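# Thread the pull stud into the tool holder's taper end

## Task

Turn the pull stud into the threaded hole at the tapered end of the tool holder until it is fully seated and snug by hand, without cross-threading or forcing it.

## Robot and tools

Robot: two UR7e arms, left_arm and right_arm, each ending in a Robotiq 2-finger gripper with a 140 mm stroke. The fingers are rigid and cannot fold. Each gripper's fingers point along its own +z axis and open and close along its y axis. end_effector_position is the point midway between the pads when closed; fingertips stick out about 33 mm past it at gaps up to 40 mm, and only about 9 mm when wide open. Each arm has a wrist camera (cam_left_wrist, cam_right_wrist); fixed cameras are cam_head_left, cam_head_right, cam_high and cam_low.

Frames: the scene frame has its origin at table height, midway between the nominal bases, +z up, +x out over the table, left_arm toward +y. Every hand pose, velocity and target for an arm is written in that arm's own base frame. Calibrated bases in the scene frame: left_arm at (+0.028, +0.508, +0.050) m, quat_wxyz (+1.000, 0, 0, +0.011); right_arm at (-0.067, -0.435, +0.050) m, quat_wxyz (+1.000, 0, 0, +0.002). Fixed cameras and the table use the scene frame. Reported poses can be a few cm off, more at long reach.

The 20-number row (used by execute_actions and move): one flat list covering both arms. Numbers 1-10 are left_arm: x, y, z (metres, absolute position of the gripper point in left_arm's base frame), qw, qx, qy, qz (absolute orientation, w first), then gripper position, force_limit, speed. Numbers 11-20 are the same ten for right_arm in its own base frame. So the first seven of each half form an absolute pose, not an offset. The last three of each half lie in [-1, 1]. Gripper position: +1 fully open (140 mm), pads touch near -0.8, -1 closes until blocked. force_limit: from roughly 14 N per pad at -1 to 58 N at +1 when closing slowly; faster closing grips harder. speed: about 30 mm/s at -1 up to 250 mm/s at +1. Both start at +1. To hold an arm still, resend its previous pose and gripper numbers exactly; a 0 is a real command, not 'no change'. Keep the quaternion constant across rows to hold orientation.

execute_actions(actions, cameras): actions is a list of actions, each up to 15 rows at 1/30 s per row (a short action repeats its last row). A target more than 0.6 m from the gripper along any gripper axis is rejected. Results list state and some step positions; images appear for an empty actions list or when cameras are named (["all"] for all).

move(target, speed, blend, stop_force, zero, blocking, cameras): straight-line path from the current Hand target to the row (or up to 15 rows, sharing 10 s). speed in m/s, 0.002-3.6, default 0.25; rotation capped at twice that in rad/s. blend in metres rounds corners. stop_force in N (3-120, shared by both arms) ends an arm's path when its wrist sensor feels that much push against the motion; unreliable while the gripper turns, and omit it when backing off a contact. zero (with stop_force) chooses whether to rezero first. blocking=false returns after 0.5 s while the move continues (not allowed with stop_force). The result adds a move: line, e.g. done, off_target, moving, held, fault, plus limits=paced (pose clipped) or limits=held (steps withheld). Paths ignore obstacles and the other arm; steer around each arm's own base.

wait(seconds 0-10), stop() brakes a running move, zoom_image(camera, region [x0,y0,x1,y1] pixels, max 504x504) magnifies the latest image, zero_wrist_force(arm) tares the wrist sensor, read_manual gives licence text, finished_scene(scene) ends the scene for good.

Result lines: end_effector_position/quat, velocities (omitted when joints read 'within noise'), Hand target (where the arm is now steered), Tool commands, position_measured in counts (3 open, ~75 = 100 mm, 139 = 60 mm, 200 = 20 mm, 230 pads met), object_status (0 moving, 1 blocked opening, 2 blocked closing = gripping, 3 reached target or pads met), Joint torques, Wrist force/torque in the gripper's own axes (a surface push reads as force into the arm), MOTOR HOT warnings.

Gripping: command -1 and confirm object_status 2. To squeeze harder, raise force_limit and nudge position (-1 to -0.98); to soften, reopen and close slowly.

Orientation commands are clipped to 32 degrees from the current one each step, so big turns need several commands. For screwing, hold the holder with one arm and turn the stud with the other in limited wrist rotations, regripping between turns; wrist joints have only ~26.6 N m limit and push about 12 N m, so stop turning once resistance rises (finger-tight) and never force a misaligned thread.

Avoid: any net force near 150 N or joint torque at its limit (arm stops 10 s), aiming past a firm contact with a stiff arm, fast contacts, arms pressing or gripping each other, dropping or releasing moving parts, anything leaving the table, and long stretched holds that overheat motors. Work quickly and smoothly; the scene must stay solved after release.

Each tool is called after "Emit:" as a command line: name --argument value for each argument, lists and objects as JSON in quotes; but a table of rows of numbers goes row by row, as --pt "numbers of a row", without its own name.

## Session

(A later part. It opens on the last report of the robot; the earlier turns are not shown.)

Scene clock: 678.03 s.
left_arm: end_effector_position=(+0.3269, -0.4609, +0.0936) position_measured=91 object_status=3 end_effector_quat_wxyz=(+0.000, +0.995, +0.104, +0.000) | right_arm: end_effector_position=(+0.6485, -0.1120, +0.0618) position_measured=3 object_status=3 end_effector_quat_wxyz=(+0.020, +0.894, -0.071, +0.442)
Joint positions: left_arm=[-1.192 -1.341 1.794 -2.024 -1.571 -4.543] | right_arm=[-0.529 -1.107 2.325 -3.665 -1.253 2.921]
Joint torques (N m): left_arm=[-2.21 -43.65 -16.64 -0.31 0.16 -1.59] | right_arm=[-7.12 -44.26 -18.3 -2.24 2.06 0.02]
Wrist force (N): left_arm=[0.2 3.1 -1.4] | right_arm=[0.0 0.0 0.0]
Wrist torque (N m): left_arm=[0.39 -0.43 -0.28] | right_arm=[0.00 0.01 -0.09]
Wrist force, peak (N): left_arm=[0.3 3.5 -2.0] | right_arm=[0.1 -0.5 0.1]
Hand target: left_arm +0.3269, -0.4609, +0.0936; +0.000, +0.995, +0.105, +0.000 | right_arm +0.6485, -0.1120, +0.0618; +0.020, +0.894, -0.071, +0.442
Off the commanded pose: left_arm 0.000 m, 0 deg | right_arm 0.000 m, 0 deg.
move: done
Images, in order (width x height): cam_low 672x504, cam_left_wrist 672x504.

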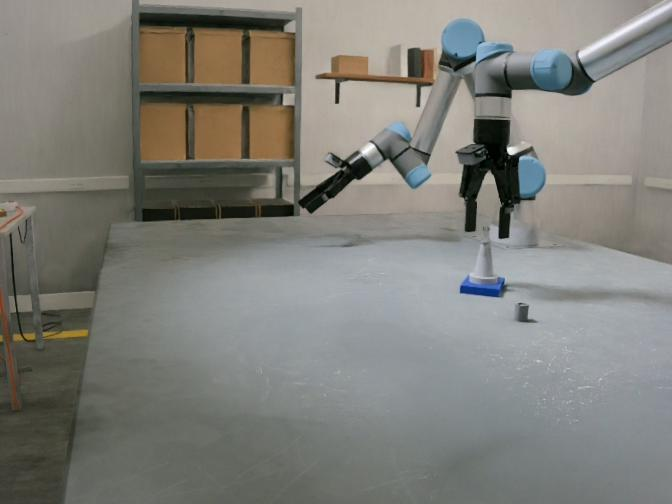

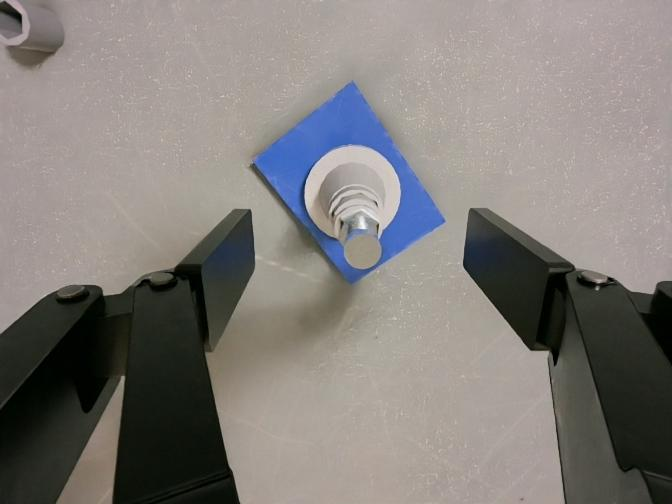

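Emit:
move --target '[0.3269,-0.4609,0.0936,0,0.9945,0.1045,0,-1,1,-1,0.6485,-0.1120,0.0618,0.020,0.894,-0.071,0.442,1,1,1]'

Emit:
wait --seconds 0.5

Emit:
move --target '[0.3269,-0.4609,0.0930,0,0.5878,-0.809,0,-1,1,-1,0.6485,-0.1120,0.0618,0.020,0.894,-0.071,0.442,1,1,1]' --speed 0.4

Emit:
move --target '[0.3269,-0.4609,0.0924,0,-0.4067,-0.9135,0,-1,1,-1,0.6485,-0.1120,0.0618,0.020,0.894,-0.071,0.442,1,1,1]' --speed 0.4

Emit:
move --target '[0.3269,-0.4609,0.0918,0,0.9945,0.1045,0,-1,1,-1,0.6485,-0.1120,0.0618,0.020,0.894,-0.071,0.442,1,1,1]' --speed 0.4

Scene clock: 693.00 s.
left_arm: end_effector_position=(+0.3269, -0.4609, +0.0937) position_measured=213 object_status=0 end_effector_quat_wxyz=(+0.000, +0.995, +0.105, +0.000) | right_arm: end_effector_position=(+0.6485, -0.1120, +0.0618) position_measured=3 object_status=3 end_effector_quat_wxyz=(+0.020, +0.894, -0.071, +0.442)
Joint positions: left_arm=[-1.192 -1.341 1.794 -2.024 -1.571 -4.543] | right_arm=[-0.529 -1.107 2.325 -3.665 -1.253 2.921]
Joint torques (N m): left_arm=[7.75 -16.19 -11.41 -2.19 -1.46 -0.7] | right_arm=[-7.04 -44.31 -17.59 -2.2 1.9 0.14]
Wrist force (N): left_arm=[0.0 0.5 -24.5] | right_arm=[0.2 -0.2 0.0]
Wrist torque (N m): left_arm=[0.46 -0.49 -0.24] | right_arm=[-0.05 -0.04 -0.10]
Wrist force, peak (N): left_arm=[0.0 0.5 -25.0] | right_arm=[0.1 -0.5 -0.1]
Hand target: left_arm +0.3269, -0.4609, +0.0936; +0.000, +0.995, +0.105, +0.000 | right_arm +0.6485, -0.1120, +0.0618; +0.020, +0.894, -0.071, +0.442
Off the commanded pose: left_arm 0.000 m, 0 deg | right_arm 0.000 m, 0 deg.
move: done

Scene clock: 693.50 s.
left_arm: end_effector_position=(+0.3269, -0.4609, +0.0936) position_measured=213 object_status=2 end_effector_quat_wxyz=(+0.000, +0.995, +0.105, +0.000) | right_arm: end_effector_position=(+0.6485, -0.1120, +0.0618) position_measured=3 object_status=3 end_effector_quat_wxyz=(+0.020, +0.894, -0.071, +0.442)
Joint positions: left_arm=[-1.192 -1.341 1.794 -2.024 -1.571 -4.543] | right_arm=[-0.529 -1.107 2.325 -3.665 -1.253 2.921]
Joint torques (N m): left_arm=[7.66 -12.37 -7.47 -2.32 -1.01 -0.46] | right_arm=[-7.51 -44.7 -17.5 -2.31 1.89 -0.05]
Wrist force (N): left_arm=[0.0 0.5 -26.0] | right_arm=[-0.2 -0.2 -0.1]
Wrist torque (N m): left_arm=[0.43 -0.49 -0.25] | right_arm=[-0.05 0.05 -0.10]
Wrist force, peak (N): left_arm=[0.0 0.5 -26.0] | right_arm=[0.0 -0.4 0.0]
Hand target: left_arm +0.3269, -0.4609, +0.0936; +0.000, +0.995, +0.105, +0.000 | right_arm +0.6485, -0.1120, +0.0618; +0.020, +0.894, -0.071, +0.442
Tool commands: left_gripper/position=-1.0 left_gripper/force_limit=+1.0 left_gripper/speed=-1.0 right_gripper/position=+1.0 right_gripper/force_limit=+1.0 right_gripper/speed=+1.0
Off the commanded pose: left_arm 0.000 m, 0 deg | right_arm 0.000 m, 0 deg.
wait: 0.50 s; at rest by 0.17 s

Scene clock: 696.67 s.
left_arm: end_effector_position=(+0.3269, -0.4609, +0.0930) position_measured=213 object_status=2 end_effector_quat_wxyz=(+0.000, -0.588, +0.809, +0.000) | right_arm: end_effector_position=(+0.6485, -0.1120, +0.0618) position_measured=3 object_status=3 end_effector_quat_wxyz=(+0.020, +0.894, -0.071, +0.442)
Joint positions: left_arm=[-1.192 -1.34 1.795 -2.025 -1.571 -2.449] | right_arm=[-0.529 -1.107 2.325 -3.665 -1.253 2.921]
Joint torques (N m): left_arm=[11.94 -16.93 -22.51 -0.26 0.47 1.76] | right_arm=[-6.7 -44.08 -17.71 -2.21 2.01 0]
Wrist force (N): left_arm=[6.5 4.2 -16.0] | right_arm=[0.2 -0.1 -0.1]
Wrist torque (N m): left_arm=[0.31 -0.48 -0.04] | right_arm=[-0.03 -0.04 -0.09]
Wrist force, peak (N): left_arm=[-2.8 1.3 -31.2] | right_arm=[0.1 -0.5 0.0]
Hand target: left_arm +0.3269, -0.4609, +0.0930; +0.000, -0.588, +0.809, +0.000 | right_arm +0.6485, -0.1120, +0.0618; +0.020, +0.894, -0.071, +0.442
Off the commanded pose: left_arm 0.000 m, 0 deg | right_arm 0.000 m, 0 deg.
move: done

Scene clock: 699.83 s.
left_arm: end_effector_position=(+0.3269, -0.4609, +0.0924) position_measured=213 object_status=2 end_effector_quat_wxyz=(+0.000, +0.407, +0.914, +0.000) | right_arm: end_effector_position=(+0.6485, -0.1120, +0.0618) position_measured=3 object_status=3 end_effector_quat_wxyz=(+0.020, +0.894, -0.071, +0.442)
Joint positions: left_arm=[-1.192 -1.34 1.796 -2.027 -1.571 -0.355] | right_arm=[-0.529 -1.107 2.325 -3.665 -1.253 2.921]
Joint torques (N m): left_arm=[11.53 -19.77 -26.76 -2.48 0.73 1.64] | right_arm=[-6.63 -44.03 -18.41 -2.29 1.92 0.05]
Wrist force (N): left_arm=[3.0 -1.1 -10.6] | right_arm=[0.0 -0.1 -0.2]
Wrist torque (N m): left_arm=[0.55 -0.50 -0.05] | right_arm=[-0.02 0.01 -0.09]
Wrist force, peak (N): left_arm=[9.3 4.5 -17.6] | right_arm=[-0.2 -0.5 0.1]
Hand target: left_arm +0.3269, -0.4609, +0.0924; +0.000, +0.407, +0.914, +0.000 | right_arm +0.6485, -0.1120, +0.0618; +0.020, +0.894, -0.071, +0.442
Off the commanded pose: left_arm 0.000 m, 0 deg | right_arm 0.000 m, 0 deg.
move: done

Scene clock: 703.00 s.
left_arm: end_effector_position=(+0.3269, -0.4609, +0.0918) position_measured=213 object_status=2 end_effector_quat_wxyz=(+0.000, +0.995, +0.105, +0.000) | right_arm: end_effector_position=(+0.6485, -0.1120, +0.0618) position_measured=3 object_status=3 end_effector_quat_wxyz=(+0.020, +0.894, -0.071, +0.442)
Joint positions: left_arm=[-1.192 -1.339 1.797 -2.028 -1.571 1.74] | right_arm=[-0.529 -1.107 2.325 -3.665 -1.253 2.921]
Joint torques (N m): left_arm=[9.48 -23.93 -28.93 -1.75 -0.67 1.7] | right_arm=[-6.81 -44.27 -17.84 -2.2 2.05 -0.07]
Wrist force (N): left_arm=[0.6 5.6 -1.6] | right_arm=[0.1 -0.2 0.0]
Wrist torque (N m): left_arm=[0.28 -0.47 -0.05] | right_arm=[-0.05 -0.02 -0.10]
Wrist force, peak (N): left_arm=[2.8 -3.3 -12.1] | right_arm=[0.0 -0.4 -0.2]
Hand target: left_arm +0.3269, -0.4609, +0.0918; +0.000, +0.995, +0.105, +0.000 | right_arm +0.6485, -0.1120, +0.0618; +0.020, +0.894, -0.071, +0.442
Off the commanded pose: left_arm 0.000 m, 0 deg | right_arm 0.000 m, 0 deg.
move: done

Emit:
move --target '[0.3269,-0.4609,0.09115,0,0.5878,-0.809,0,-1,1,-1,0.6485,-0.1120,0.0618,0.020,0.894,-0.071,0.442,1,1,1]' --speed 0.4

Emit:
move --target '[0.3269,-0.4609,0.0905,0,-0.4067,-0.9135,0,-1,1,-1,0.6485,-0.1120,0.0618,0.020,0.894,-0.071,0.442,1,1,1]' --speed 0.4

Emit:
move --pt "0.3269 -0.4609 0.0906 0 -0.4067 -0.9135 0 -1 1 -1 0.6485 -0.1120 0.0618 0.020 0.894 -0.071 0.442 1 1 1" --pt "0.3269 -0.4609 0.0906 0 -0.4067 -0.9135 0 0.3 1 0 0.6485 -0.1120 0.0618 0.020 0.894 -0.071 0.442 1 1 1" --speed 0.1

Emit:
move --pt "0.3269 -0.4609 0.0906 0 -0.5878 0.809 0 0.3 1 0 0.6485 -0.1120 0.0618 0.020 0.894 -0.071 0.442 1 1 1" --pt "0.3269 -0.4609 0.0906 0 0.9945 0.1045 0 0.3 1 0 0.6485 -0.1120 0.0618 0.020 0.894 -0.071 0.442 1 1 1" --pt "0.3269 -0.4609 0.0906 0 0.4067 0.9135 0 0.3 1 0 0.6485 -0.1120 0.0618 0.020 0.894 -0.071 0.442 1 1 1" --pt "0.3269 -0.4609 0.0906 0 -0.5878 0.809 0 0.3 1 0 0.6485 -0.1120 0.0618 0.020 0.894 -0.071 0.442 1 1 1" --pt "0.3269 -0.4609 0.0906 0 0.9945 0.1045 0 0.3 1 0 0.6485 -0.1120 0.0618 0.020 0.894 -0.071 0.442 1 1 1" --speed 0.8 --blend 0.02 --cameras '["cam_low","cam_left_wrist"]'

Emit:
zoom_image --camera "cam_low" --region '[465, 220, 505, 260]'

Emit:
zoom_image --camera "cam_left_wrist" --region '[310, 170, 410, 290]'

Scene clock: 724.23 s.
left_arm: end_effector_position=(+0.3269, -0.4609, +0.0911) position_measured=213 object_status=2 end_effector_quat_wxyz=(+0.000, -0.588, +0.809, +0.000) | right_arm: end_effector_position=(+0.6485, -0.1120, +0.0618) position_measured=3 object_status=3 end_effector_quat_wxyz=(+0.020, +0.894, -0.071, +0.442)
Joint positions: left_arm=[-1.192 -1.339 1.798 -2.03 -1.571 3.834] | right_arm=[-0.529 -1.107 2.325 -3.665 -1.253 2.921]
Joint torques (N m): left_arm=[9.68 -26.89 -29.82 -1.9 -0.87 1.79] | right_arm=[-6.9 -44.94 -17.83 -2.27 1.96 -0.06]
Wrist force (N): left_arm=[4.0 1.0 1.8] | right_arm=[0.1 -0.4 0.1]
Wrist torque (N m): left_arm=[0.45 -0.42 -0.06] | right_arm=[-0.08 -0.01 -0.09]
Wrist force, peak (N): left_arm=[3.6 8.0 3.9] | right_arm=[0.1 -0.5 -0.3]
Hand target: left_arm +0.3269, -0.4609, +0.0911; +0.000, -0.588, +0.809, +0.000 | right_arm +0.6485, -0.1120, +0.0618; +0.020, +0.894, -0.071, +0.442
Off the commanded pose: left_arm 0.000 m, 0 deg | right_arm 0.000 m, 0 deg.
move: done

Scene clock: 727.40 s.
left_arm: end_effector_position=(+0.3269, -0.4609, +0.0905) position_measured=213 object_status=2 end_effector_quat_wxyz=(+0.000, +0.407, +0.914, +0.000) | right_arm: end_effector_position=(+0.6485, -0.1120, +0.0618) position_measured=3 object_status=3 end_effector_quat_wxyz=(+0.020, +0.894, -0.071, +0.442)
Joint positions: left_arm=[-1.192 -1.338 1.799 -2.032 -1.571 5.929] | right_arm=[-0.529 -1.107 2.325 -3.665 -1.253 2.921]
Joint torques (N m): left_arm=[10.5 -28.8 -31.83 -2.92 -0.76 1.75] | right_arm=[-7.47 -44.68 -18.06 -2.07 2.02 -0.04]
Wrist force (N): left_arm=[-1.9 0.0 6.3] | right_arm=[0.0 -0.1 -0.1]
Wrist torque (N m): left_arm=[0.47 -0.67 -0.07] | right_arm=[-0.01 0.00 -0.09]
Wrist force, peak (N): left_arm=[2.1 -3.7 10.4] | right_arm=[0.1 -0.6 0.1]
Hand target: left_arm +0.3269, -0.4609, +0.0905; +0.000, +0.407, +0.914, +0.000 | right_arm +0.6485, -0.1120, +0.0618; +0.020, +0.894, -0.071, +0.442
Off the commanded pose: left_arm 0.000 m, 0 deg | right_arm 0.000 m, 0 deg.
move: done

Scene clock: 728.93 s.
left_arm: end_effector_position=(+0.3269, -0.4609, +0.0906) position_measured=91 object_status=0 end_effector_quat_wxyz=(+0.000, +0.407, +0.914, +0.000) | right_arm: end_effector_position=(+0.6485, -0.1120, +0.0618) position_measured=3 object_status=3 end_effector_quat_wxyz=(+0.020, +0.894, -0.071, +0.442)
Joint positions: left_arm=[-1.192 -1.338 1.798 -2.031 -1.571 5.929] | right_arm=[-0.529 -1.107 2.325 -3.665 -1.253 2.921]
Joint torques (N m): left_arm=[3.93 -38.79 -17.41 -5.41 1.82 1.77] | right_arm=[-7 -44.99 -17.73 -2.25 1.88 -0.2]
Wrist force (N): left_arm=[0.6 3.2 -1.7] | right_arm=[-0.1 0.0 0.0]
Wrist torque (N m): left_arm=[0.40 -0.52 -0.10] | right_arm=[-0.01 0.02 -0.09]
Wrist force, peak (N): left_arm=[-2.1 0.2 10.6] | right_arm=[0.0 -0.2 0.4]
Hand target: left_arm +0.3269, -0.4609, +0.0906; +0.000, +0.407, +0.914, +0.000 | right_arm +0.6485, -0.1120, +0.0618; +0.020, +0.894, -0.071, +0.442
Off the commanded pose: left_arm 0.000 m, 0 deg | right_arm 0.000 m, 0 deg.
move: done

Scene clock: 736.17 s.
left_arm: end_effector_position=(+0.3269, -0.4609, +0.0906) position_measured=91 object_status=3 end_effector_quat_wxyz=(+0.000, +0.995, +0.104, +0.000) | right_arm: end_effector_position=(+0.6485, -0.1120, +0.0618) position_measured=3 object_status=3 end_effector_quat_wxyz=(+0.020, +0.894, -0.071, +0.442)
Joint positions: left_arm=[-1.192 -1.338 1.798 -2.031 -1.571 -4.543] | right_arm=[-0.529 -1.107 2.325 -3.665 -1.253 2.921]
Joint torques (N m): left_arm=[-1.84 -43.75 -16.41 -0.49 0.19 -1.59] | right_arm=[-7.59 -45.13 -18.55 -2.06 1.89 0.03]
Wrist force (N): left_arm=[0.2 3.1 -1.5] | right_arm=[0.1 -0.1 -0.1]
Wrist torque (N m): left_arm=[0.40 -0.43 -0.27] | right_arm=[-0.03 -0.02 -0.10]
Wrist force, peak (N): left_arm=[0.5 3.6 -1.6] | right_arm=[0.1 -0.5 -0.3]
Hand target: left_arm +0.3269, -0.4609, +0.0906; +0.000, +0.995, +0.105, +0.000 | right_arm +0.6485, -0.1120, +0.0618; +0.020, +0.894, -0.071, +0.442
Off the commanded pose: left_arm 0.000 m, 0 deg | right_arm 0.000 m, 0 deg.
move: done
Images, in order (width x height): cam_low 672x504, cam_left_wrist 672x504.

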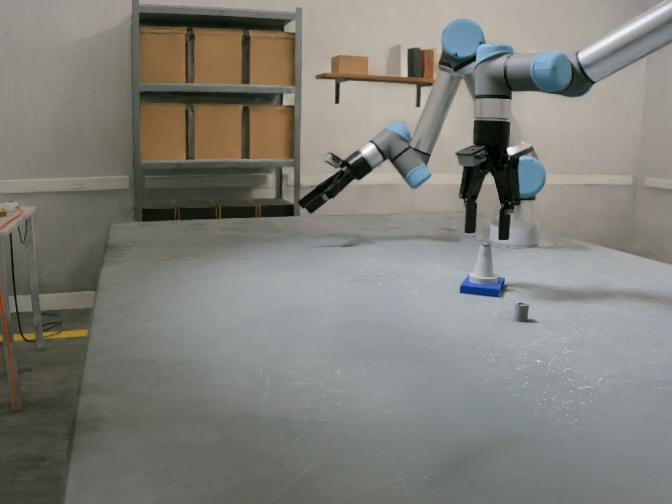

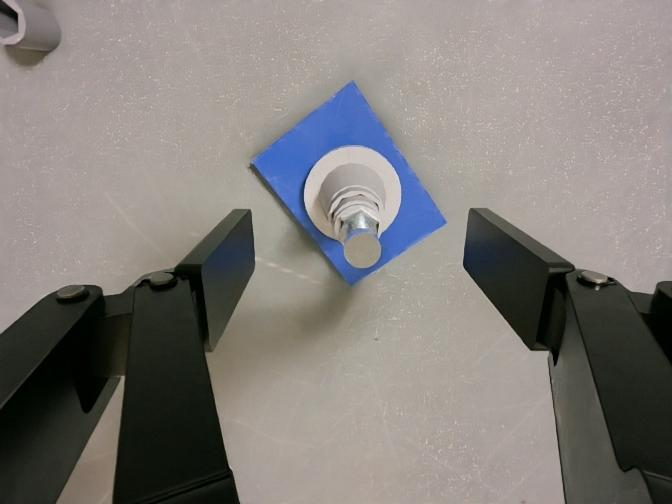

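Scaled by 12.600 from the camera's 672x504 image, which has a finer 960x720 frame.

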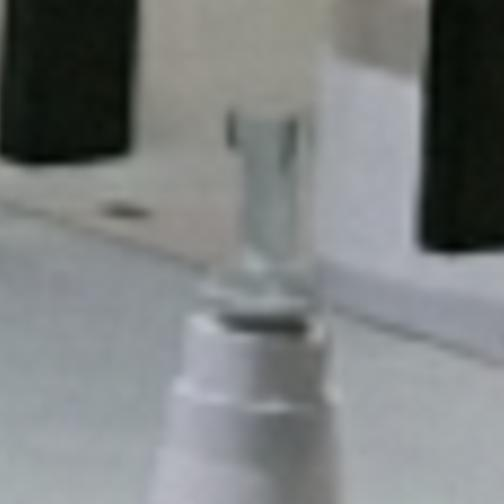

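Scaled by 4.200 from the camera's 672x504 image, which has a finer 960x720 frame.

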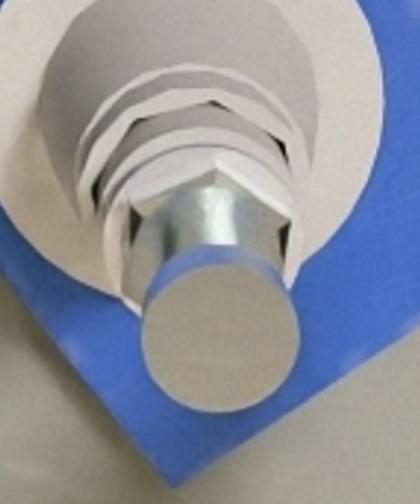

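Emit:
move --target '[0.3269,-0.4609,0.0906,0,0.9945,0.1045,0,-1,1,-1,0.6485,-0.1120,0.0618,0.020,0.894,-0.071,0.442,1,1,1]'

Emit:
wait --seconds 0.4

Emit:
move --target '[0.3269,-0.4609,0.08995,0,0.5878,-0.809,0,-1,1,-1,0.6485,-0.1120,0.0618,0.020,0.894,-0.071,0.442,1,1,1]' --speed 0.4

Emit:
move --target '[0.3269,-0.4609,0.0896,0,0.1045,-0.9945,0,-1,1,-1,0.6485,-0.1120,0.0618,0.020,0.894,-0.071,0.442,1,1,1]' --speed 0.3

Emit:
move --target '[0.3269,-0.4609,0.0893,0,-0.4067,-0.9135,0,-1,1,-1,0.6485,-0.1120,0.0618,0.020,0.894,-0.071,0.442,1,1,1]' --speed 0.3

Emit:
move --target '[0.3269,-0.4609,0.0890,0,-0.809,-0.5878,0,-1,1,-1,0.6485,-0.1120,0.0618,0.020,0.894,-0.071,0.442,1,1,1]' --speed 0.3 --cameras '["cam_low"]'

Emit:
zoom_image --camera "cam_low" --region '[465, 220, 505, 260]'

Scene clock: 750.50 s.
left_arm: end_effector_position=(+0.3269, -0.4609, +0.0906) position_measured=213 object_status=0 end_effector_quat_wxyz=(+0.000, +0.995, +0.105, +0.000) | right_arm: end_effector_position=(+0.6485, -0.1120, +0.0618) position_measured=3 object_status=3 end_effector_quat_wxyz=(+0.020, +0.894, -0.071, +0.442)
Joint positions: left_arm=[-1.192 -1.338 1.798 -2.031 -1.571 -4.543] | right_arm=[-0.529 -1.107 2.325 -3.665 -1.253 2.921]
Joint torques (N m): left_arm=[7.81 -39.94 -24.73 -2.05 -2.03 -0.47] | right_arm=[-7.5 -45 -18.04 -2.11 1.9 0.14]
Wrist force (N): left_arm=[0.5 3.4 -8.2] | right_arm=[0.2 -0.2 0.1]
Wrist torque (N m): left_arm=[0.43 -0.50 -0.24] | right_arm=[-0.04 -0.03 -0.10]
Wrist force, peak (N): left_arm=[0.5 3.4 -8.2] | right_arm=[0.0 -0.5 0.0]
Hand target: left_arm +0.3269, -0.4609, +0.0906; +0.000, +0.995, +0.105, +0.000 | right_arm +0.6485, -0.1120, +0.0618; +0.020, +0.894, -0.071, +0.442
Off the commanded pose: left_arm 0.000 m, 0 deg | right_arm 0.000 m, 0 deg.
move: done

Scene clock: 750.90 s.
left_arm: end_effector_position=(+0.3269, -0.4609, +0.0906) position_measured=213 object_status=2 end_effector_quat_wxyz=(+0.000, +0.995, +0.105, +0.000) | right_arm: end_effector_position=(+0.6485, -0.1120, +0.0618) position_measured=3 object_status=3 end_effector_quat_wxyz=(+0.020, +0.894, -0.071, +0.442)
Joint positions: left_arm=[-1.192 -1.338 1.798 -2.031 -1.571 -4.543] | right_arm=[-0.529 -1.107 2.325 -3.665 -1.253 2.921]
Joint torques (N m): left_arm=[8.07 -38.35 -24.56 -2.29 -2.01 -0.42] | right_arm=[-6.89 -44.72 -17.5 -2.11 1.92 0.02]
Wrist force (N): left_arm=[0.5 3.5 -8.1] | right_arm=[0.1 -0.1 0.1]
Wrist torque (N m): left_arm=[0.43 -0.48 -0.25] | right_arm=[-0.03 -0.01 -0.10]
Wrist force, peak (N): left_arm=[0.2 3.2 -8.3] | right_arm=[0.1 -0.3 -0.1]
Hand target: left_arm +0.3269, -0.4609, +0.0906; +0.000, +0.995, +0.105, +0.000 | right_arm +0.6485, -0.1120, +0.0618; +0.020, +0.894, -0.071, +0.442
Tool commands: left_gripper/position=-1.0 left_gripper/force_limit=+1.0 left_gripper/speed=-1.0 right_gripper/position=+1.0 right_gripper/force_limit=+1.0 right_gripper/speed=+1.0
Off the commanded pose: left_arm 0.000 m, 0 deg | right_arm 0.000 m, 0 deg.
wait: 0.40 s; at rest by 0.17 s

Scene clock: 754.07 s.
left_arm: end_effector_position=(+0.3269, -0.4609, +0.0899) position_measured=213 object_status=2 end_effector_quat_wxyz=(+0.000, -0.588, +0.809, +0.000) | right_arm: end_effector_position=(+0.6485, -0.1120, +0.0618) position_measured=3 object_status=3 end_effector_quat_wxyz=(+0.020, +0.894, -0.071, +0.442)
Joint positions: left_arm=[-1.192 -1.337 1.799 -2.033 -1.571 -2.449] | right_arm=[-0.529 -1.107 2.325 -3.665 -1.253 2.921]
Joint torques (N m): left_arm=[9.55 -23.88 -28.35 -1.95 -0.7 1.59] | right_arm=[-6.61 -44.8 -17.83 -2.25 1.88 0.02]
Wrist force (N): left_arm=[2.7 1.3 -3.1] | right_arm=[-0.1 -0.2 -0.1]
Wrist torque (N m): left_arm=[0.44 -0.50 -0.05] | right_arm=[-0.05 0.02 -0.09]
Wrist force, peak (N): left_arm=[0.4 3.5 -8.1] | right_arm=[0.1 -0.5 0.1]
Hand target: left_arm +0.3269, -0.4609, +0.0899; +0.000, -0.588, +0.809, +0.000 | right_arm +0.6485, -0.1120, +0.0618; +0.020, +0.894, -0.071, +0.442
Off the commanded pose: left_arm 0.000 m, 0 deg | right_arm 0.000 m, 0 deg.
move: done

Scene clock: 756.30 s.
left_arm: end_effector_position=(+0.3269, -0.4609, +0.0896) position_measured=213 object_status=2 end_effector_quat_wxyz=(+0.000, -0.105, +0.995, +0.000) | right_arm: end_effector_position=(+0.6485, -0.1120, +0.0618) position_measured=3 object_status=3 end_effector_quat_wxyz=(+0.020, +0.894, -0.071, +0.442)
Joint positions: left_arm=[-1.192 -1.337 1.8 -2.034 -1.571 -1.402] | right_arm=[-0.529 -1.107 2.325 -3.665 -1.253 2.921]
Joint torques (N m): left_arm=[11.08 -24.76 -28.17 -3.32 -0.56 1.56] | right_arm=[-7.29 -44.66 -17.29 -2.21 2.03 -0.03]
Wrist force (N): left_arm=[1.8 -1.9 -0.6] | right_arm=[0.0 -0.1 0.0]
Wrist torque (N m): left_arm=[0.59 -0.46 -0.05] | right_arm=[-0.02 0.00 -0.10]
Wrist force, peak (N): left_arm=[4.2 0.5 -1.9] | right_arm=[-0.1 -0.5 0.1]
Hand target: left_arm +0.3269, -0.4609, +0.0896; +0.000, -0.105, +0.995, +0.000 | right_arm +0.6485, -0.1120, +0.0618; +0.020, +0.894, -0.071, +0.442
Off the commanded pose: left_arm 0.000 m, 0 deg | right_arm 0.000 m, 0 deg.
move: done

Scene clock: 758.53 s.
left_arm: end_effector_position=(+0.3269, -0.4609, +0.0893) position_measured=213 object_status=2 end_effector_quat_wxyz=(+0.000, +0.407, +0.914, +0.000) | right_arm: end_effector_position=(+0.6485, -0.1120, +0.0618) position_measured=3 object_status=3 end_effector_quat_wxyz=(+0.020, +0.894, -0.071, +0.442)
Joint positions: left_arm=[-1.192 -1.337 1.8 -2.035 -1.571 -0.355] | right_arm=[-0.529 -1.107 2.325 -3.665 -1.253 2.921]
Joint torques (N m): left_arm=[11.26 -25.74 -31.27 -4.71 -0.03 1.47] | right_arm=[-6.94 -45.06 -17.44 -2.06 1.96 -0.16]
Wrist force (N): left_arm=[0.2 -0.6 1.0] | right_arm=[0.1 -0.2 0.1]
Wrist torque (N m): left_arm=[0.55 -0.44 -0.07] | right_arm=[-0.04 -0.02 -0.10]
Wrist force, peak (N): left_arm=[0.7 -2.1 4.3] | right_arm=[0.1 -0.5 -0.1]
Hand target: left_arm +0.3269, -0.4609, +0.0893; +0.000, +0.407, +0.914, +0.000 | right_arm +0.6485, -0.1120, +0.0618; +0.020, +0.894, -0.071, +0.442
Off the commanded pose: left_arm 0.000 m, 0 deg | right_arm 0.000 m, 0 deg.
move: done

Scene clock: 760.77 s.
left_arm: end_effector_position=(+0.3269, -0.4609, +0.0890) position_measured=213 object_status=2 end_effector_quat_wxyz=(+0.000, +0.809, +0.588, +0.000) | right_arm: end_effector_position=(+0.6485, -0.1120, +0.0618) position_measured=3 object_status=3 end_effector_quat_wxyz=(+0.020, +0.894, -0.071, +0.442)
Joint positions: left_arm=[-1.192 -1.336 1.801 -2.035 -1.571 0.693] | right_arm=[-0.529 -1.107 2.325 -3.665 -1.253 2.921]
Joint torques (N m): left_arm=[9.94 -26.68 -31.97 -4.85 -0.97 1.55] | right_arm=[-6.36 -44.22 -18.09 -2.15 2.04 -0.13]
Wrist force (N): left_arm=[0.4 1.6 1.2] | right_arm=[-0.2 -0.3 -0.1]
Wrist torque (N m): left_arm=[0.46 -0.51 -0.06] | right_arm=[-0.06 0.04 -0.10]
Wrist force, peak (N): left_arm=[0.3 -0.6 4.7] | right_arm=[0.2 -0.4 0.0]
Hand target: left_arm +0.3269, -0.4609, +0.0890; +0.000, +0.809, +0.588, +0.000 | right_arm +0.6485, -0.1120, +0.0618; +0.020, +0.894, -0.071, +0.442
Off the commanded pose: left_arm 0.000 m, 0 deg | right_arm 0.000 m, 0 deg.
move: done
Images, in order (width x height): cam_low 672x504.

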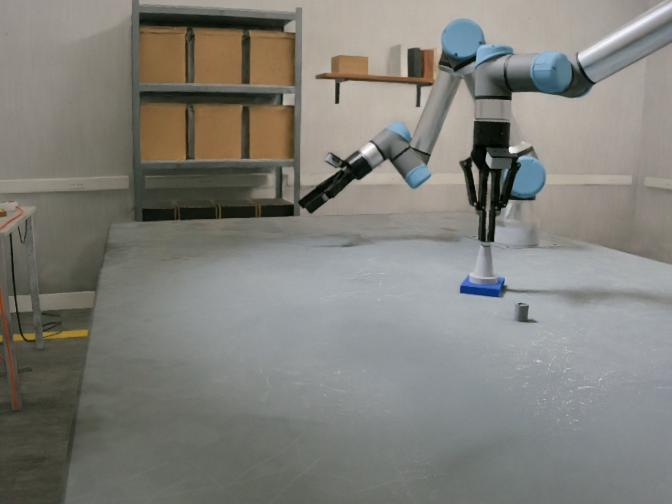

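Scaled by 12.600 from the camera's 672x504 image, which has a finer 960x720 frame.

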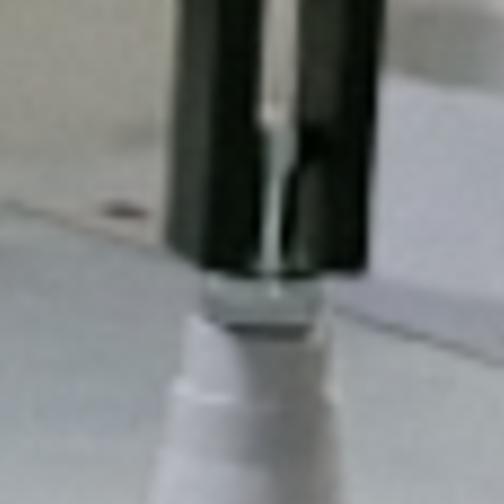

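Emit:
move --pt "0.3269 -0.4609 0.0887 0 0.9945 0.1045 0 -1 1 -1 0.6485 -0.1120 0.0618 0.020 0.894 -0.071 0.442 1 1 1" --pt "0.3269 -0.4609 0.0885 0 0.9703 -0.2419 0 -1 1 -1 0.6485 -0.1120 0.0618 0.020 0.894 -0.071 0.442 1 1 1" --speed 0.4 --cameras '["cam_low"]'

Emit:
zoom_image --camera "cam_low" --region '[465, 220, 505, 260]'

Scene clock: 785.17 s.
left_arm: end_effector_position=(+0.3269, -0.4609, +0.0885) position_measured=213 object_status=2 end_effector_quat_wxyz=(+0.000, +0.970, -0.242, +0.000) | right_arm: end_effector_position=(+0.6485, -0.1120, +0.0618) position_measured=3 object_status=3 end_effector_quat_wxyz=(+0.020, +0.894, -0.071, +0.442)
Joint positions: left_arm=[-1.192 -1.336 1.802 -2.037 -1.571 2.438] | right_arm=[-0.529 -1.107 2.325 -3.665 -1.253 2.921]
Joint torques (N m): left_arm=[10.06 -32.23 -34.62 -2.48 -1.08 1.73] | right_arm=[-6.37 -44.85 -17.66 -2.24 2.08 -0.09]
Wrist force (N): left_arm=[4.6 6.0 13.2] | right_arm=[0.0 -0.1 0.0]
Wrist torque (N m): left_arm=[0.43 -0.54 -0.09] | right_arm=[-0.03 0.01 -0.10]
Wrist force, peak (N): left_arm=[6.9 6.5 15.8] | right_arm=[-0.2 -0.5 0.1]
Hand target: left_arm +0.3269, -0.4609, +0.0885; +0.000, +0.970, -0.242, +0.000 | right_arm +0.6485, -0.1120, +0.0618; +0.020, +0.894, -0.071, +0.442
Off the commanded pose: left_arm 0.000 m, 0 deg | right_arm 0.000 m, 0 deg.
move: done
Images, in order (width x height): cam_low 672x504.

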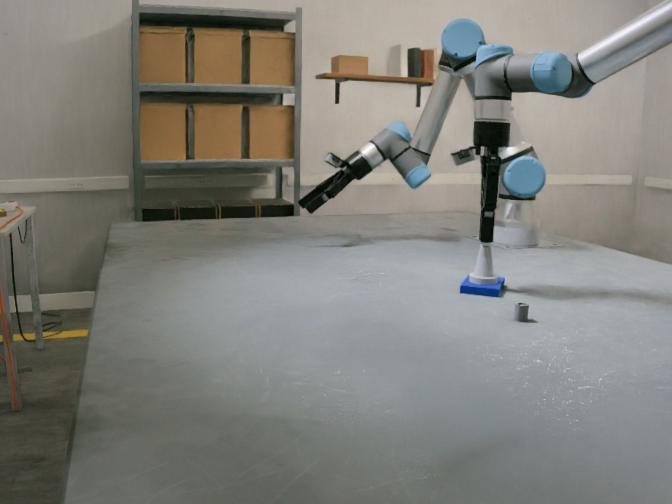

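Scaled by 12.600 from the camera's 672x504 image, which has a finer 960x720 frame.

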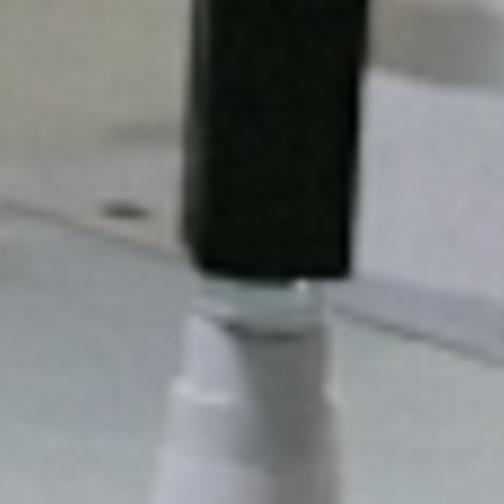

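Emit:
move --pt "0.3269 -0.4609 0.0881 0 0.8387 -0.5446 0 -1 1 -1 0.6485 -0.1120 0.0618 0.020 0.894 -0.071 0.442 1 1 1" --pt "0.3269 -0.4609 0.0878 0 0.6691 -0.7431 0 -1 1 -1 0.6485 -0.1120 0.0618 0.020 0.894 -0.071 0.442 1 1 1" --speed 0.3

Emit:
move --target '[0.3269,-0.4609,0.0875,0,0.4067,-0.9135,0,-1,1,-1,0.6485,-0.1120,0.0618,0.020,0.894,-0.071,0.442,1,1,1]' --speed 0.3 --cameras '["cam_low"]'

Emit:
zoom_image --camera "cam_low" --region '[465, 220, 505, 260]'

Scene clock: 797.93 s.
left_arm: end_effector_position=(+0.3269, -0.4609, +0.0878) position_measured=213 object_status=2 end_effector_quat_wxyz=(+0.000, -0.669, +0.743, +0.000) | right_arm: end_effector_position=(+0.6485, -0.1120, +0.0618) position_measured=3 object_status=3 end_effector_quat_wxyz=(+0.020, +0.894, -0.071, +0.442)
Joint positions: left_arm=[-1.192 -1.335 1.803 -2.038 -1.571 3.625] | right_arm=[-0.529 -1.107 2.325 -3.665 -1.253 2.921]
Joint torques (N m): left_arm=[9.5 -25.05 -28.94 -3.5 -2.2 1.58] | right_arm=[-6.64 -44.5 -18.36 -2.17 2.04 0.03]
Wrist force (N): left_arm=[5.1 1.5 -0.4] | right_arm=[-0.1 -0.1 0.0]
Wrist torque (N m): left_arm=[0.53 -0.60 -0.05] | right_arm=[-0.02 0.02 -0.09]
Wrist force, peak (N): left_arm=[5.3 7.7 15.1] | right_arm=[0.3 -0.4 0.1]
Hand target: left_arm +0.3269, -0.4609, +0.0878; +0.000, -0.669, +0.743, +0.000 | right_arm +0.6485, -0.1120, +0.0618; +0.020, +0.894, -0.071, +0.442
Off the commanded pose: left_arm 0.000 m, 0 deg | right_arm 0.000 m, 0 deg.
move: done

Scene clock: 799.50 s.
left_arm: end_effector_position=(+0.3269, -0.4609, +0.0875) position_measured=213 object_status=2 end_effector_quat_wxyz=(+0.000, -0.407, +0.914, +0.000) | right_arm: end_effector_position=(+0.6485, -0.1120, +0.0618) position_measured=3 object_status=3 end_effector_quat_wxyz=(+0.020, +0.894, -0.071, +0.442)
Joint positions: left_arm=[-1.192 -1.335 1.803 -2.039 -1.571 4.253] | right_arm=[-0.529 -1.107 2.325 -3.665 -1.253 2.921]
Joint torques (N m): left_arm=[9.66 -24.34 -26.99 -3.06 -1.99 1.47] | right_arm=[-7.07 -44.16 -18.23 -2.19 2.1 -0.08]
Wrist force (N): left_arm=[3.3 -0.7 -2.7] | right_arm=[0.2 -0.2 0.0]
Wrist torque (N m): left_arm=[0.54 -0.47 -0.05] | right_arm=[-0.05 -0.03 -0.09]
Wrist force, peak (N): left_arm=[5.0 1.7 3.4] | right_arm=[-0.2 -0.3 0.3]
Hand target: left_arm +0.3269, -0.4609, +0.0875; +0.000, -0.407, +0.914, +0.000 | right_arm +0.6485, -0.1120, +0.0618; +0.020, +0.894, -0.071, +0.442
Off the commanded pose: left_arm 0.000 m, 0 deg | right_arm 0.000 m, 0 deg.
move: done
Images, in order (width x height): cam_low 672x504.

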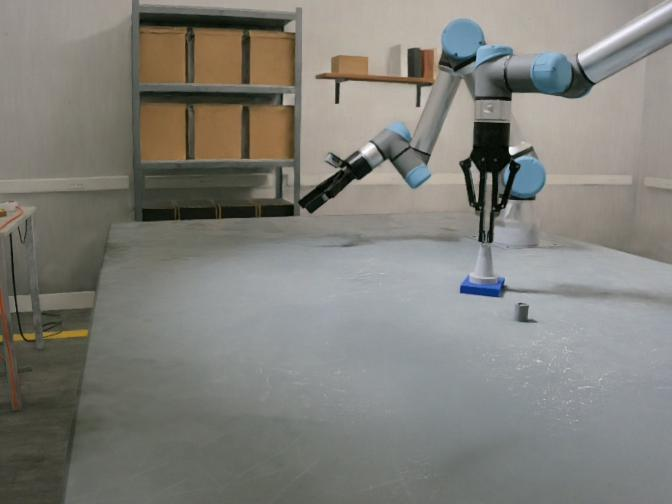

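Scaled by 12.600 from the camera's 672x504 image, which has a finer 960x720 frame.

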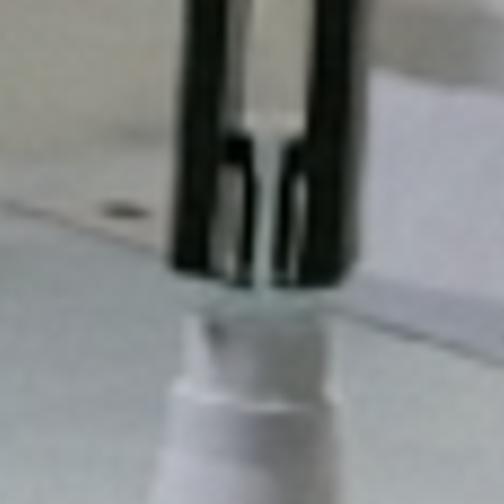

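Emit:
move --target '[0.3269,-0.4609,0.0872,0,0,-1,0,-1,1,-1,0.6485,-0.1120,0.0618,0.020,0.894,-0.071,0.442,1,1,1]' --speed 0.2

Emit:
move --target '[0.3269,-0.4609,0.0869,0,0.4067,-0.9135,0,-1,1,-1,0.6485,-0.1120,0.0618,0.020,0.894,-0.071,0.442,1,1,1]' --speed 0.0021 --blocking false

Emit:
stop

Scene clock: 807.40 s.
left_arm: end_effector_position=(+0.3269, -0.4609, +0.0872) position_measured=213 object_status=2 end_effector_quat_wxyz=(+0.000, +0.000, +1.000, +0.000) | right_arm: end_effector_position=(+0.6485, -0.1120, +0.0618) position_measured=3 object_status=3 end_effector_quat_wxyz=(+0.020, +0.894, -0.071, +0.442)
Joint positions: left_arm=[-1.192 -1.334 1.804 -2.04 -1.571 5.091] | right_arm=[-0.529 -1.107 2.325 -3.665 -1.253 2.921]
Joint torques (N m): left_arm=[10.92 -24.87 -22.94 -3.92 -1.28 0.37] | right_arm=[-7.68 -44.73 -17.57 -2.34 2.04 0.05]
Wrist force (N): left_arm=[1.7 -1.8 0.0] | right_arm=[0.3 -0.1 0.1]
Wrist torque (N m): left_arm=[0.58 -0.51 -0.06] | right_arm=[-0.02 -0.05 -0.09]
Wrist force, peak (N): left_arm=[4.5 -0.8 0.9] | right_arm=[0.0 -0.6 0.0]
Hand target: left_arm +0.3269, -0.4609, +0.0872; +0.000, +0.000, +1.000, +0.000 | right_arm +0.6485, -0.1120, +0.0618; +0.020, +0.894, -0.071, +0.442
Off the commanded pose: left_arm 0.000 m, 0 deg | right_arm 0.000 m, 0 deg.
move: done

Scene clock: 807.90 s.
left_arm: end_effector_position=(+0.3269, -0.4609, +0.0872) position_measured=213 object_status=2 end_effector_quat_wxyz=(+0.000, -0.001, +1.000, +0.000) | right_arm: end_effector_position=(+0.6485, -0.1120, +0.0618) position_measured=3 object_status=3 end_effector_quat_wxyz=(+0.020, +0.894, -0.071, +0.442)
Joint positions: left_arm=[-1.192 -1.334 1.803 -2.04 -1.571 5.089] | right_arm=[-0.529 -1.107 2.325 -3.665 -1.253 2.921]
Joint torques (N m): left_arm=[11.41 -25.64 -27.57 -3.49 -0.89 -1.87] | right_arm=[-7.02 -45 -17.82 -2.25 1.9 -0.15]
Wrist force (N): left_arm=[1.9 -1.9 -0.9] | right_arm=[-0.1 -0.1 0.1]
Wrist torque (N m): left_arm=[0.61 -0.47 -0.04] | right_arm=[-0.03 0.03 -0.09]
Wrist force, peak (N): left_arm=[2.0 -2.5 -0.8] | right_arm=[-0.2 -0.5 0.1]
Hand target: left_arm +0.3269, -0.4609, +0.0872; +0.000, -0.001, +1.000, +0.000 | right_arm +0.6485, -0.1120, +0.0618; +0.020, +0.894, -0.071, +0.442
Tool commands: left_gripper/position=-1.0 left_gripper/force_limit=+1.0 left_gripper/speed=-1.0 right_gripper/position=+1.0 right_gripper/force_limit=+1.0 right_gripper/speed=+1.0
Off the commanded pose: left_arm 0.000 m, 48 deg | right_arm 0.000 m, 0 deg.
move: running

Scene clock: 808.13 s.
left_arm: end_effector_position=(+0.3269, -0.4609, +0.0872) position_measured=213 object_status=2 end_effector_quat_wxyz=(+0.000, -0.001, +1.000, +0.000) | right_arm: end_effector_position=(+0.6485, -0.1120, +0.0618) position_measured=3 object_status=3 end_effector_quat_wxyz=(+0.020, +0.894, -0.071, +0.442)
Joint positions: left_arm=[-1.192 -1.334 1.803 -2.04 -1.571 5.089] | right_arm=[-0.529 -1.107 2.325 -3.665 -1.253 2.921]
Joint velocities: within noise
Joint torques (N m): left_arm=[11.59 -25.38 -27.91 -3.35 -0.58 -1.5] | right_arm=[-6.29 -44.37 -17.27 -2.21 1.97 -0.21]
Wrist force (N): left_arm=[2.1 -1.8 -0.7] | right_arm=[0.0 -0.3 -0.1]
Wrist torque (N m): left_arm=[0.64 -0.50 -0.05] | right_arm=[-0.06 0.01 -0.09]
Wrist force, peak (N): left_arm=[2.1 -2.2 -0.9] | right_arm=[0.2 -0.3 0.1]
Hand target: left_arm +0.3269, -0.4609, +0.0872; +0.000, -0.001, +1.000, +0.000 | right_arm +0.6485, -0.1120, +0.0618; +0.020, +0.894, -0.071, +0.442
Tool commands: left_gripper/position=-1.0 left_gripper/force_limit=+1.0 left_gripper/speed=-1.0 right_gripper/position=+1.0 right_gripper/force_limit=+1.0 right_gripper/speed=+1.0
Off the commanded pose: left_arm 0.000 m, 48 deg | right_arm 0.000 m, 0 deg.
earlier move: stopped

Emit:
move --target '[0.3269,-0.4609,0.0869,0,0.4067,0.9135,0,-1,1,-1,0.6485,-0.1120,0.0618,0.020,0.894,-0.071,0.442,1,1,1]' --speed 0.25 --cameras '["cam_low"]'

Emit:
zoom_image --camera "cam_low" --region '[465, 220, 505, 260]'

Scene clock: 815.97 s.
left_arm: end_effector_position=(+0.3269, -0.4609, +0.0869) position_measured=213 object_status=2 end_effector_quat_wxyz=(+0.000, +0.407, +0.914, +0.000) | right_arm: end_effector_position=(+0.6485, -0.1120, +0.0618) position_measured=3 object_status=3 end_effector_quat_wxyz=(+0.020, +0.894, -0.071, +0.442)
Joint positions: left_arm=[-1.192 -1.334 1.804 -2.041 -1.571 5.929] | right_arm=[-0.529 -1.107 2.325 -3.665 -1.253 2.921]
Joint torques (N m): left_arm=[12.14 -21.52 -25.87 -4.92 -0.12 1.13] | right_arm=[-6.33 -45.07 -17.42 -2.14 2.01 -0.15]
Wrist force (N): left_arm=[3.9 -1.9 -7.7] | right_arm=[0.2 -0.3 -0.1]
Wrist torque (N m): left_arm=[0.53 -0.57 -0.12] | right_arm=[-0.07 -0.03 -0.09]
Wrist force, peak (N): left_arm=[3.9 -1.9 -7.7] | right_arm=[0.1 -0.5 0.4]
Hand target: left_arm +0.3269, -0.4609, +0.0869; +0.000, +0.407, +0.914, +0.000 | right_arm +0.6485, -0.1120, +0.0618; +0.020, +0.894, -0.071, +0.442
Off the commanded pose: left_arm 0.000 m, 0 deg | right_arm 0.000 m, 0 deg.
move: done
Images, in order (width x height): cam_low 672x504.

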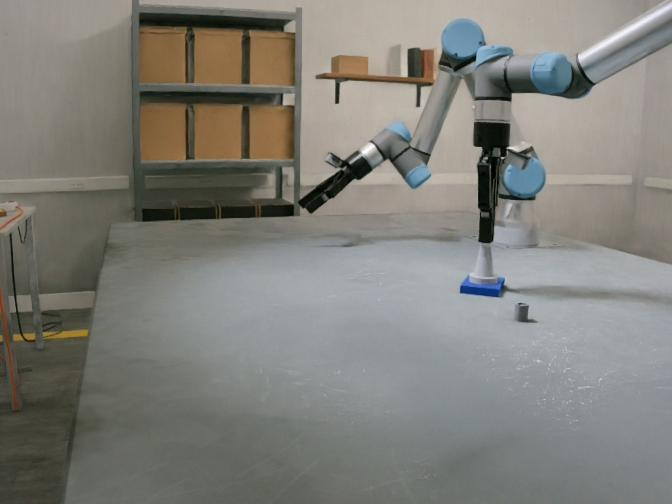

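Scaled by 12.600 from the camera's 672x504 image, which has a finer 960x720 frame.

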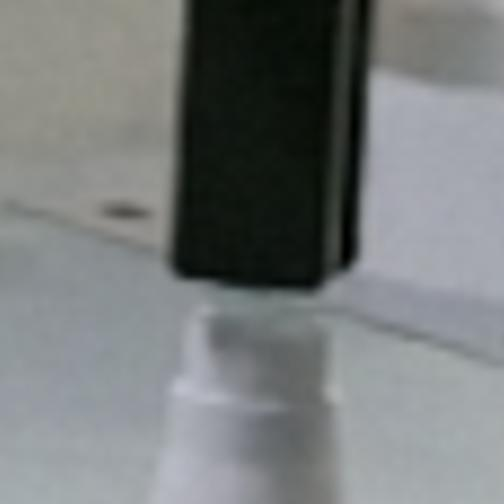

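Emit:
move --pt "0.3269 -0.4609 0.0870 0 0.4067 0.9135 0 -1 1 -1 0.6485 -0.1120 0.0618 0.020 0.894 -0.071 0.442 1 1 1" --pt "0.3269 -0.4609 0.0870 0 0.4067 0.9135 0 0.3 1 0 0.6485 -0.1120 0.0618 0.020 0.894 -0.071 0.442 1 1 1"

Emit:
move --pt "0.3269 -0.4609 0.0870 0 -0.5878 0.809 0 0.3 1 0 0.6485 -0.1120 0.0618 0.020 0.894 -0.071 0.442 1 1 1" --pt "0.3269 -0.4609 0.0870 0 0.9945 0.1045 0 0.3 1 0 0.6485 -0.1120 0.0618 0.020 0.894 -0.071 0.442 1 1 1" --pt "0.3269 -0.4609 0.0870 0 0.4067 0.9135 0 0.3 1 0 0.6485 -0.1120 0.0618 0.020 0.894 -0.071 0.442 1 1 1" --speed 0.8 --blend 0.02

Emit:
move --target '[0.3269,-0.4609,0.0870,0,0.4067,0.9135,0,-1,1,-1,0.6485,-0.1120,0.0618,0.020,0.894,-0.071,0.442,1,1,1]'

Emit:
move --target '[0.3269,-0.4609,0.0868,0,0.6691,0.7431,0,-1,1,-1,0.6485,-0.1120,0.0618,0.020,0.894,-0.071,0.442,1,1,1]' --speed 0.2

Emit:
move --target '[0.3269,-0.4609,0.0866,0,0.809,0.5878,0,-1,1,-1,0.6485,-0.1120,0.0618,0.020,0.894,-0.071,0.442,1,1,1]' --speed 0.2 --stop_force 25

Scene clock: 829.40 s.
left_arm: end_effector_position=(+0.3269, -0.4609, +0.0870) position_measured=91 object_status=0 end_effector_quat_wxyz=(+0.000, +0.407, +0.914, +0.000) | right_arm: end_effector_position=(+0.6485, -0.1120, +0.0618) position_measured=3 object_status=3 end_effector_quat_wxyz=(+0.020, +0.894, -0.071, +0.442)
Joint positions: left_arm=[-1.192 -1.334 1.804 -2.04 -1.571 5.929] | right_arm=[-0.529 -1.107 2.325 -3.665 -1.253 2.921]
Joint torques (N m): left_arm=[-2.83 -43.97 -29.03 -1.35 -2.18 1.19] | right_arm=[-7.29 -44.94 -17.77 -2.29 1.88 -0.05]
Wrist force (N): left_arm=[0.9 3.2 -1.8] | right_arm=[-0.1 -0.1 0.0]
Wrist torque (N m): left_arm=[0.39 -0.57 -0.08] | right_arm=[-0.02 0.02 -0.09]
Wrist force, peak (N): left_arm=[5.2 -2.8 -7.4] | right_arm=[0.2 -0.4 0.1]
Hand target: left_arm +0.3269, -0.4609, +0.0870; +0.000, +0.407, +0.914, +0.000 | right_arm +0.6485, -0.1120, +0.0618; +0.020, +0.894, -0.071, +0.442
Off the commanded pose: left_arm 0.000 m, 0 deg | right_arm 0.000 m, 0 deg.
move: done

Scene clock: 834.03 s.
left_arm: end_effector_position=(+0.3269, -0.4609, +0.0870) position_measured=91 object_status=3 end_effector_quat_wxyz=(+0.000, +0.407, +0.913, +0.000) | right_arm: end_effector_position=(+0.6485, -0.1120, +0.0618) position_measured=3 object_status=3 end_effector_quat_wxyz=(+0.020, +0.894, -0.071, +0.442)
Joint positions: left_arm=[-1.192 -1.334 1.804 -2.041 -1.571 -0.354] | right_arm=[-0.529 -1.107 2.325 -3.665 -1.253 2.921]
Joint torques (N m): left_arm=[-2.12 -44.1 -16.41 -0.19 0.07 -1.5] | right_arm=[-6.93 -44.33 -18.14 -2.14 1.98 -0.04]
Wrist force (N): left_arm=[0.6 3.1 -1.8] | right_arm=[0.0 -0.2 0.1]
Wrist torque (N m): left_arm=[0.36 -0.51 -0.28] | right_arm=[-0.05 0.01 -0.09]
Wrist force, peak (N): left_arm=[0.8 3.5 -1.7] | right_arm=[0.2 -0.5 0.1]
Hand target: left_arm +0.3269, -0.4609, +0.0870; +0.000, +0.407, +0.914, +0.000 | right_arm +0.6485, -0.1120, +0.0618; +0.020, +0.894, -0.071, +0.442
Off the commanded pose: left_arm 0.000 m, 0 deg | right_arm 0.000 m, 0 deg.
move: done

Scene clock: 837.20 s.
left_arm: end_effector_position=(+0.3269, -0.4609, +0.0870) position_measured=213 object_status=0 end_effector_quat_wxyz=(+0.000, +0.407, +0.914, +0.000) | right_arm: end_effector_position=(+0.6485, -0.1120, +0.0618) position_measured=3 object_status=3 end_effector_quat_wxyz=(+0.020, +0.894, -0.071, +0.442)
Joint positions: left_arm=[-1.192 -1.334 1.804 -2.04 -1.571 -0.354] | right_arm=[-0.529 -1.107 2.325 -3.665 -1.253 2.921]
Joint torques (N m): left_arm=[7.32 -39.41 -25.77 -0.24 3.63 -1.7] | right_arm=[-7.13 -44.42 -17.05 -2.24 2.03 0.07]
Wrist force (N): left_arm=[0.7 -2.8 -7.8] | right_arm=[0.0 -0.2 0.1]
Wrist torque (N m): left_arm=[0.37 -0.49 -0.27] | right_arm=[-0.04 0.01 -0.09]
Wrist force, peak (N): left_arm=[1.0 -2.6 -8.4] | right_arm=[-0.2 -0.5 -0.2]
Hand target: left_arm +0.3269, -0.4609, +0.0870; +0.000, +0.407, +0.914, +0.000 | right_arm +0.6485, -0.1120, +0.0618; +0.020, +0.894, -0.071, +0.442
Off the commanded pose: left_arm 0.000 m, 0 deg | right_arm 0.000 m, 0 deg.
move: done

Scene clock: 839.23 s.
left_arm: end_effector_position=(+0.3269, -0.4609, +0.0868) position_measured=213 object_status=2 end_effector_quat_wxyz=(+0.000, +0.669, +0.743, +0.000) | right_arm: end_effector_position=(+0.6485, -0.1120, +0.0618) position_measured=3 object_status=3 end_effector_quat_wxyz=(+0.020, +0.894, -0.071, +0.442)
Joint positions: left_arm=[-1.192 -1.334 1.804 -2.041 -1.571 0.274] | right_arm=[-0.529 -1.107 2.325 -3.665 -1.253 2.921]
Joint torques (N m): left_arm=[11.03 -20.09 -21.4 -3.51 -1.04 0.92] | right_arm=[-7.03 -43.98 -17.92 -2.22 2.08 0.01]
Wrist force (N): left_arm=[-2.8 -0.1 -10.0] | right_arm=[0.0 -0.3 0.2]
Wrist torque (N m): left_arm=[0.34 -0.42 -0.65] | right_arm=[-0.06 -0.01 -0.10]
Wrist force, peak (N): left_arm=[-2.3 0.7 -10.6] | right_arm=[0.2 -0.4 -0.1]
Hand target: left_arm +0.3269, -0.4609, +0.0868; +0.000, +0.669, +0.743, +0.000 | right_arm +0.6485, -0.1120, +0.0618; +0.020, +0.894, -0.071, +0.442
Off the commanded pose: left_arm 0.000 m, 0 deg | right_arm 0.000 m, 0 deg.
move: done

Scene clock: 841.10 s.
left_arm: end_effector_position=(+0.3269, -0.4609, +0.0866) position_measured=213 object_status=2 end_effector_quat_wxyz=(+0.000, +0.809, +0.588, +0.000) | right_arm: end_effector_position=(+0.6485, -0.1120, +0.0618) position_measured=3 object_status=3 end_effector_quat_wxyz=(+0.020, +0.894, -0.071, +0.442)
Joint positions: left_arm=[-1.192 -1.334 1.804 -2.042 -1.571 0.693] | right_arm=[-0.529 -1.107 2.325 -3.665 -1.253 2.921]
Joint torques (N m): left_arm=[10.8 -19.62 -25.3 -4.17 -0.82 2.69] | right_arm=[-6.72 -44.63 -17.61 -2.19 1.96 0.09]
Wrist force (N): left_arm=[-2.3 0.6 -11.6] | right_arm=[0.1 -0.2 0.1]
Wrist torque (N m): left_arm=[0.37 -0.46 -0.69] | right_arm=[-0.04 -0.02 -0.10]
Wrist force, peak (N): left_arm=[-2.6 0.6 -11.8] | right_arm=[0.1 -0.5 0.1]
Hand target: left_arm +0.3269, -0.4609, +0.0866; +0.000, +0.809, +0.588, +0.000 | right_arm +0.6485, -0.1120, +0.0618; +0.020, +0.894, -0.071, +0.442
Off the commanded pose: left_arm 0.000 m, 0 deg | right_arm 0.000 m, 0 deg.
move: done

Emit:
move --target '[0.3269,-0.4609,0.0866,0,0.9703,0.2419,0,-1,1,-1,0.6485,-0.1120,0.0618,0.020,0.894,-0.071,0.442,1,1,1]' --speed 0.2 --cameras '["cam_low"]'

Emit:
zoom_image --camera "cam_low" --region '[465, 220, 505, 260]'

Emit:
move --target '[0.3269,-0.4609,0.0865,0,0.9945,-0.1045,0,-1,1,-1,0.6485,-0.1120,0.0618,0.020,0.894,-0.071,0.442,1,1,1]' --speed 0.2 --cameras '["cam_low"]'

Emit:
zoom_image --camera "cam_low" --region '[465, 220, 505, 260]'

Scene clock: 852.17 s.
left_arm: end_effector_position=(+0.3269, -0.4609, +0.0866) position_measured=213 object_status=2 end_effector_quat_wxyz=(+0.000, +0.970, +0.242, +0.000) | right_arm: end_effector_position=(+0.6485, -0.1120, +0.0618) position_measured=3 object_status=3 end_effector_quat_wxyz=(+0.020, +0.894, -0.071, +0.442)
Joint positions: left_arm=[-1.192 -1.334 1.804 -2.042 -1.571 1.461] | right_arm=[-0.529 -1.107 2.325 -3.665 -1.253 2.921]
Joint torques (N m): left_arm=[6.57 -34.38 -26.38 -2.88 -3.71 0.95] | right_arm=[-6.86 -44.75 -17.74 -2.15 1.95 -0.12]
Wrist force (N): left_arm=[5.9 9.4 -1.9] | right_arm=[0.0 -0.3 0.0]
Wrist torque (N m): left_arm=[0.46 -0.54 -0.66] | right_arm=[-0.07 0.00 -0.09]
Wrist force, peak (N): left_arm=[-2.9 0.6 -11.7] | right_arm=[0.1 -0.6 0.0]
Hand target: left_arm +0.3269, -0.4609, +0.0866; +0.000, +0.970, +0.242, +0.000 | right_arm +0.6485, -0.1120, +0.0618; +0.020, +0.894, -0.071, +0.442
Off the commanded pose: left_arm 0.000 m, 0 deg | right_arm 0.000 m, 0 deg.
move: done
Images, in order (width x height): cam_low 672x504.

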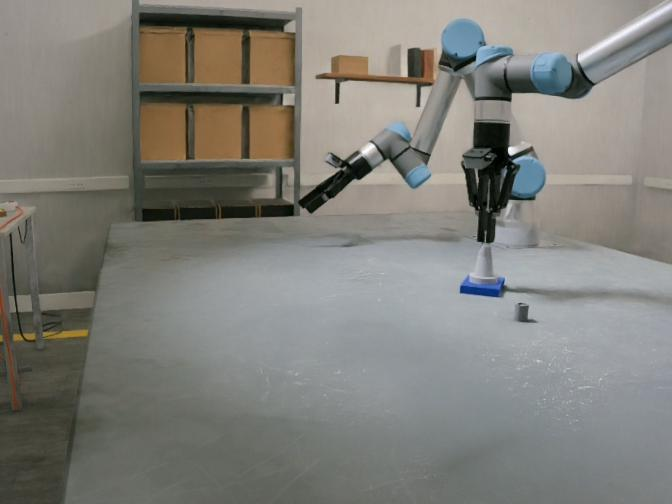

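Scaled by 12.600 from the camera's 672x504 image, which has a finer 960x720 frame.

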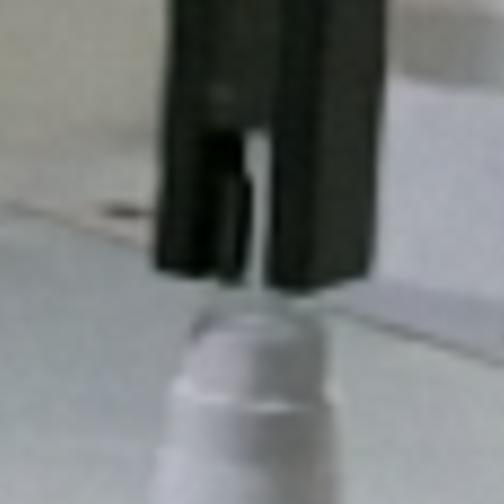

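Scene clock: 854.37 s.
left_arm: end_effector_position=(+0.3269, -0.4609, +0.0865) position_measured=213 object_status=2 end_effector_quat_wxyz=(+0.000, +0.995, -0.104, +0.000) | right_arm: end_effector_position=(+0.6485, -0.1120, +0.0618) position_measured=3 object_status=3 end_effector_quat_wxyz=(+0.020, +0.894, -0.071, +0.442)
Joint positions: left_arm=[-1.192 -1.333 1.805 -2.042 -1.571 2.159] | right_arm=[-0.529 -1.107 2.325 -3.665 -1.253 2.921]
Joint torques (N m): left_arm=[8.39 -21.8 -19.48 -1.42 -2.78 1.01] | right_arm=[-7.04 -44.82 -17.71 -2.26 1.88 -0.07]
Wrist force (N): left_arm=[8.4 9.4 -5.6] | right_arm=[0.1 -0.1 0.1]
Wrist torque (N m): left_arm=[0.40 -0.54 -0.66] | right_arm=[-0.02 -0.02 -0.09]
Wrist force, peak (N): left_arm=[8.6 9.5 -5.8] | right_arm=[0.2 -0.3 0.2]
Hand target: left_arm +0.3269, -0.4609, +0.0865; +0.000, +0.995, -0.105, +0.000 | right_arm +0.6485, -0.1120, +0.0618; +0.020, +0.894, -0.071, +0.442
Off the commanded pose: left_arm 0.000 m, 0 deg | right_arm 0.000 m, 0 deg.
move: done
Images, in order (width x height): cam_low 672x504.

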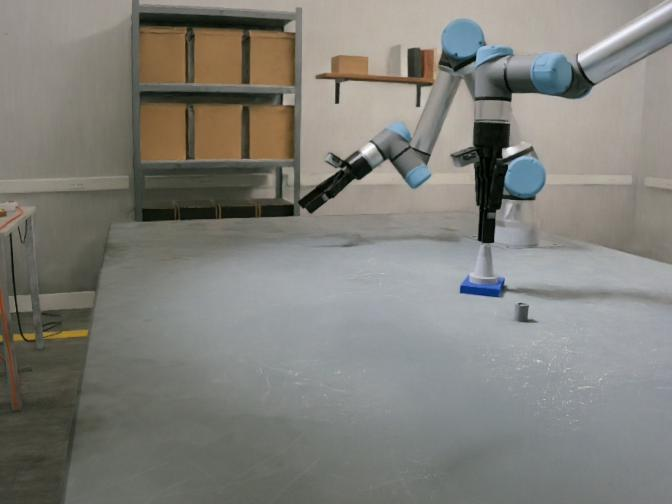

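Scaled by 12.600 from the camera's 672x504 image, which has a finer 960x720 frame.

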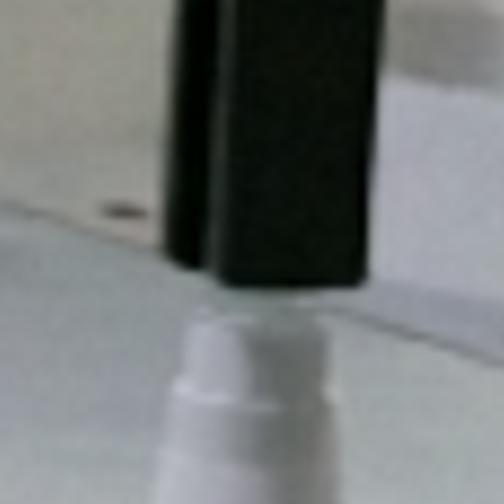

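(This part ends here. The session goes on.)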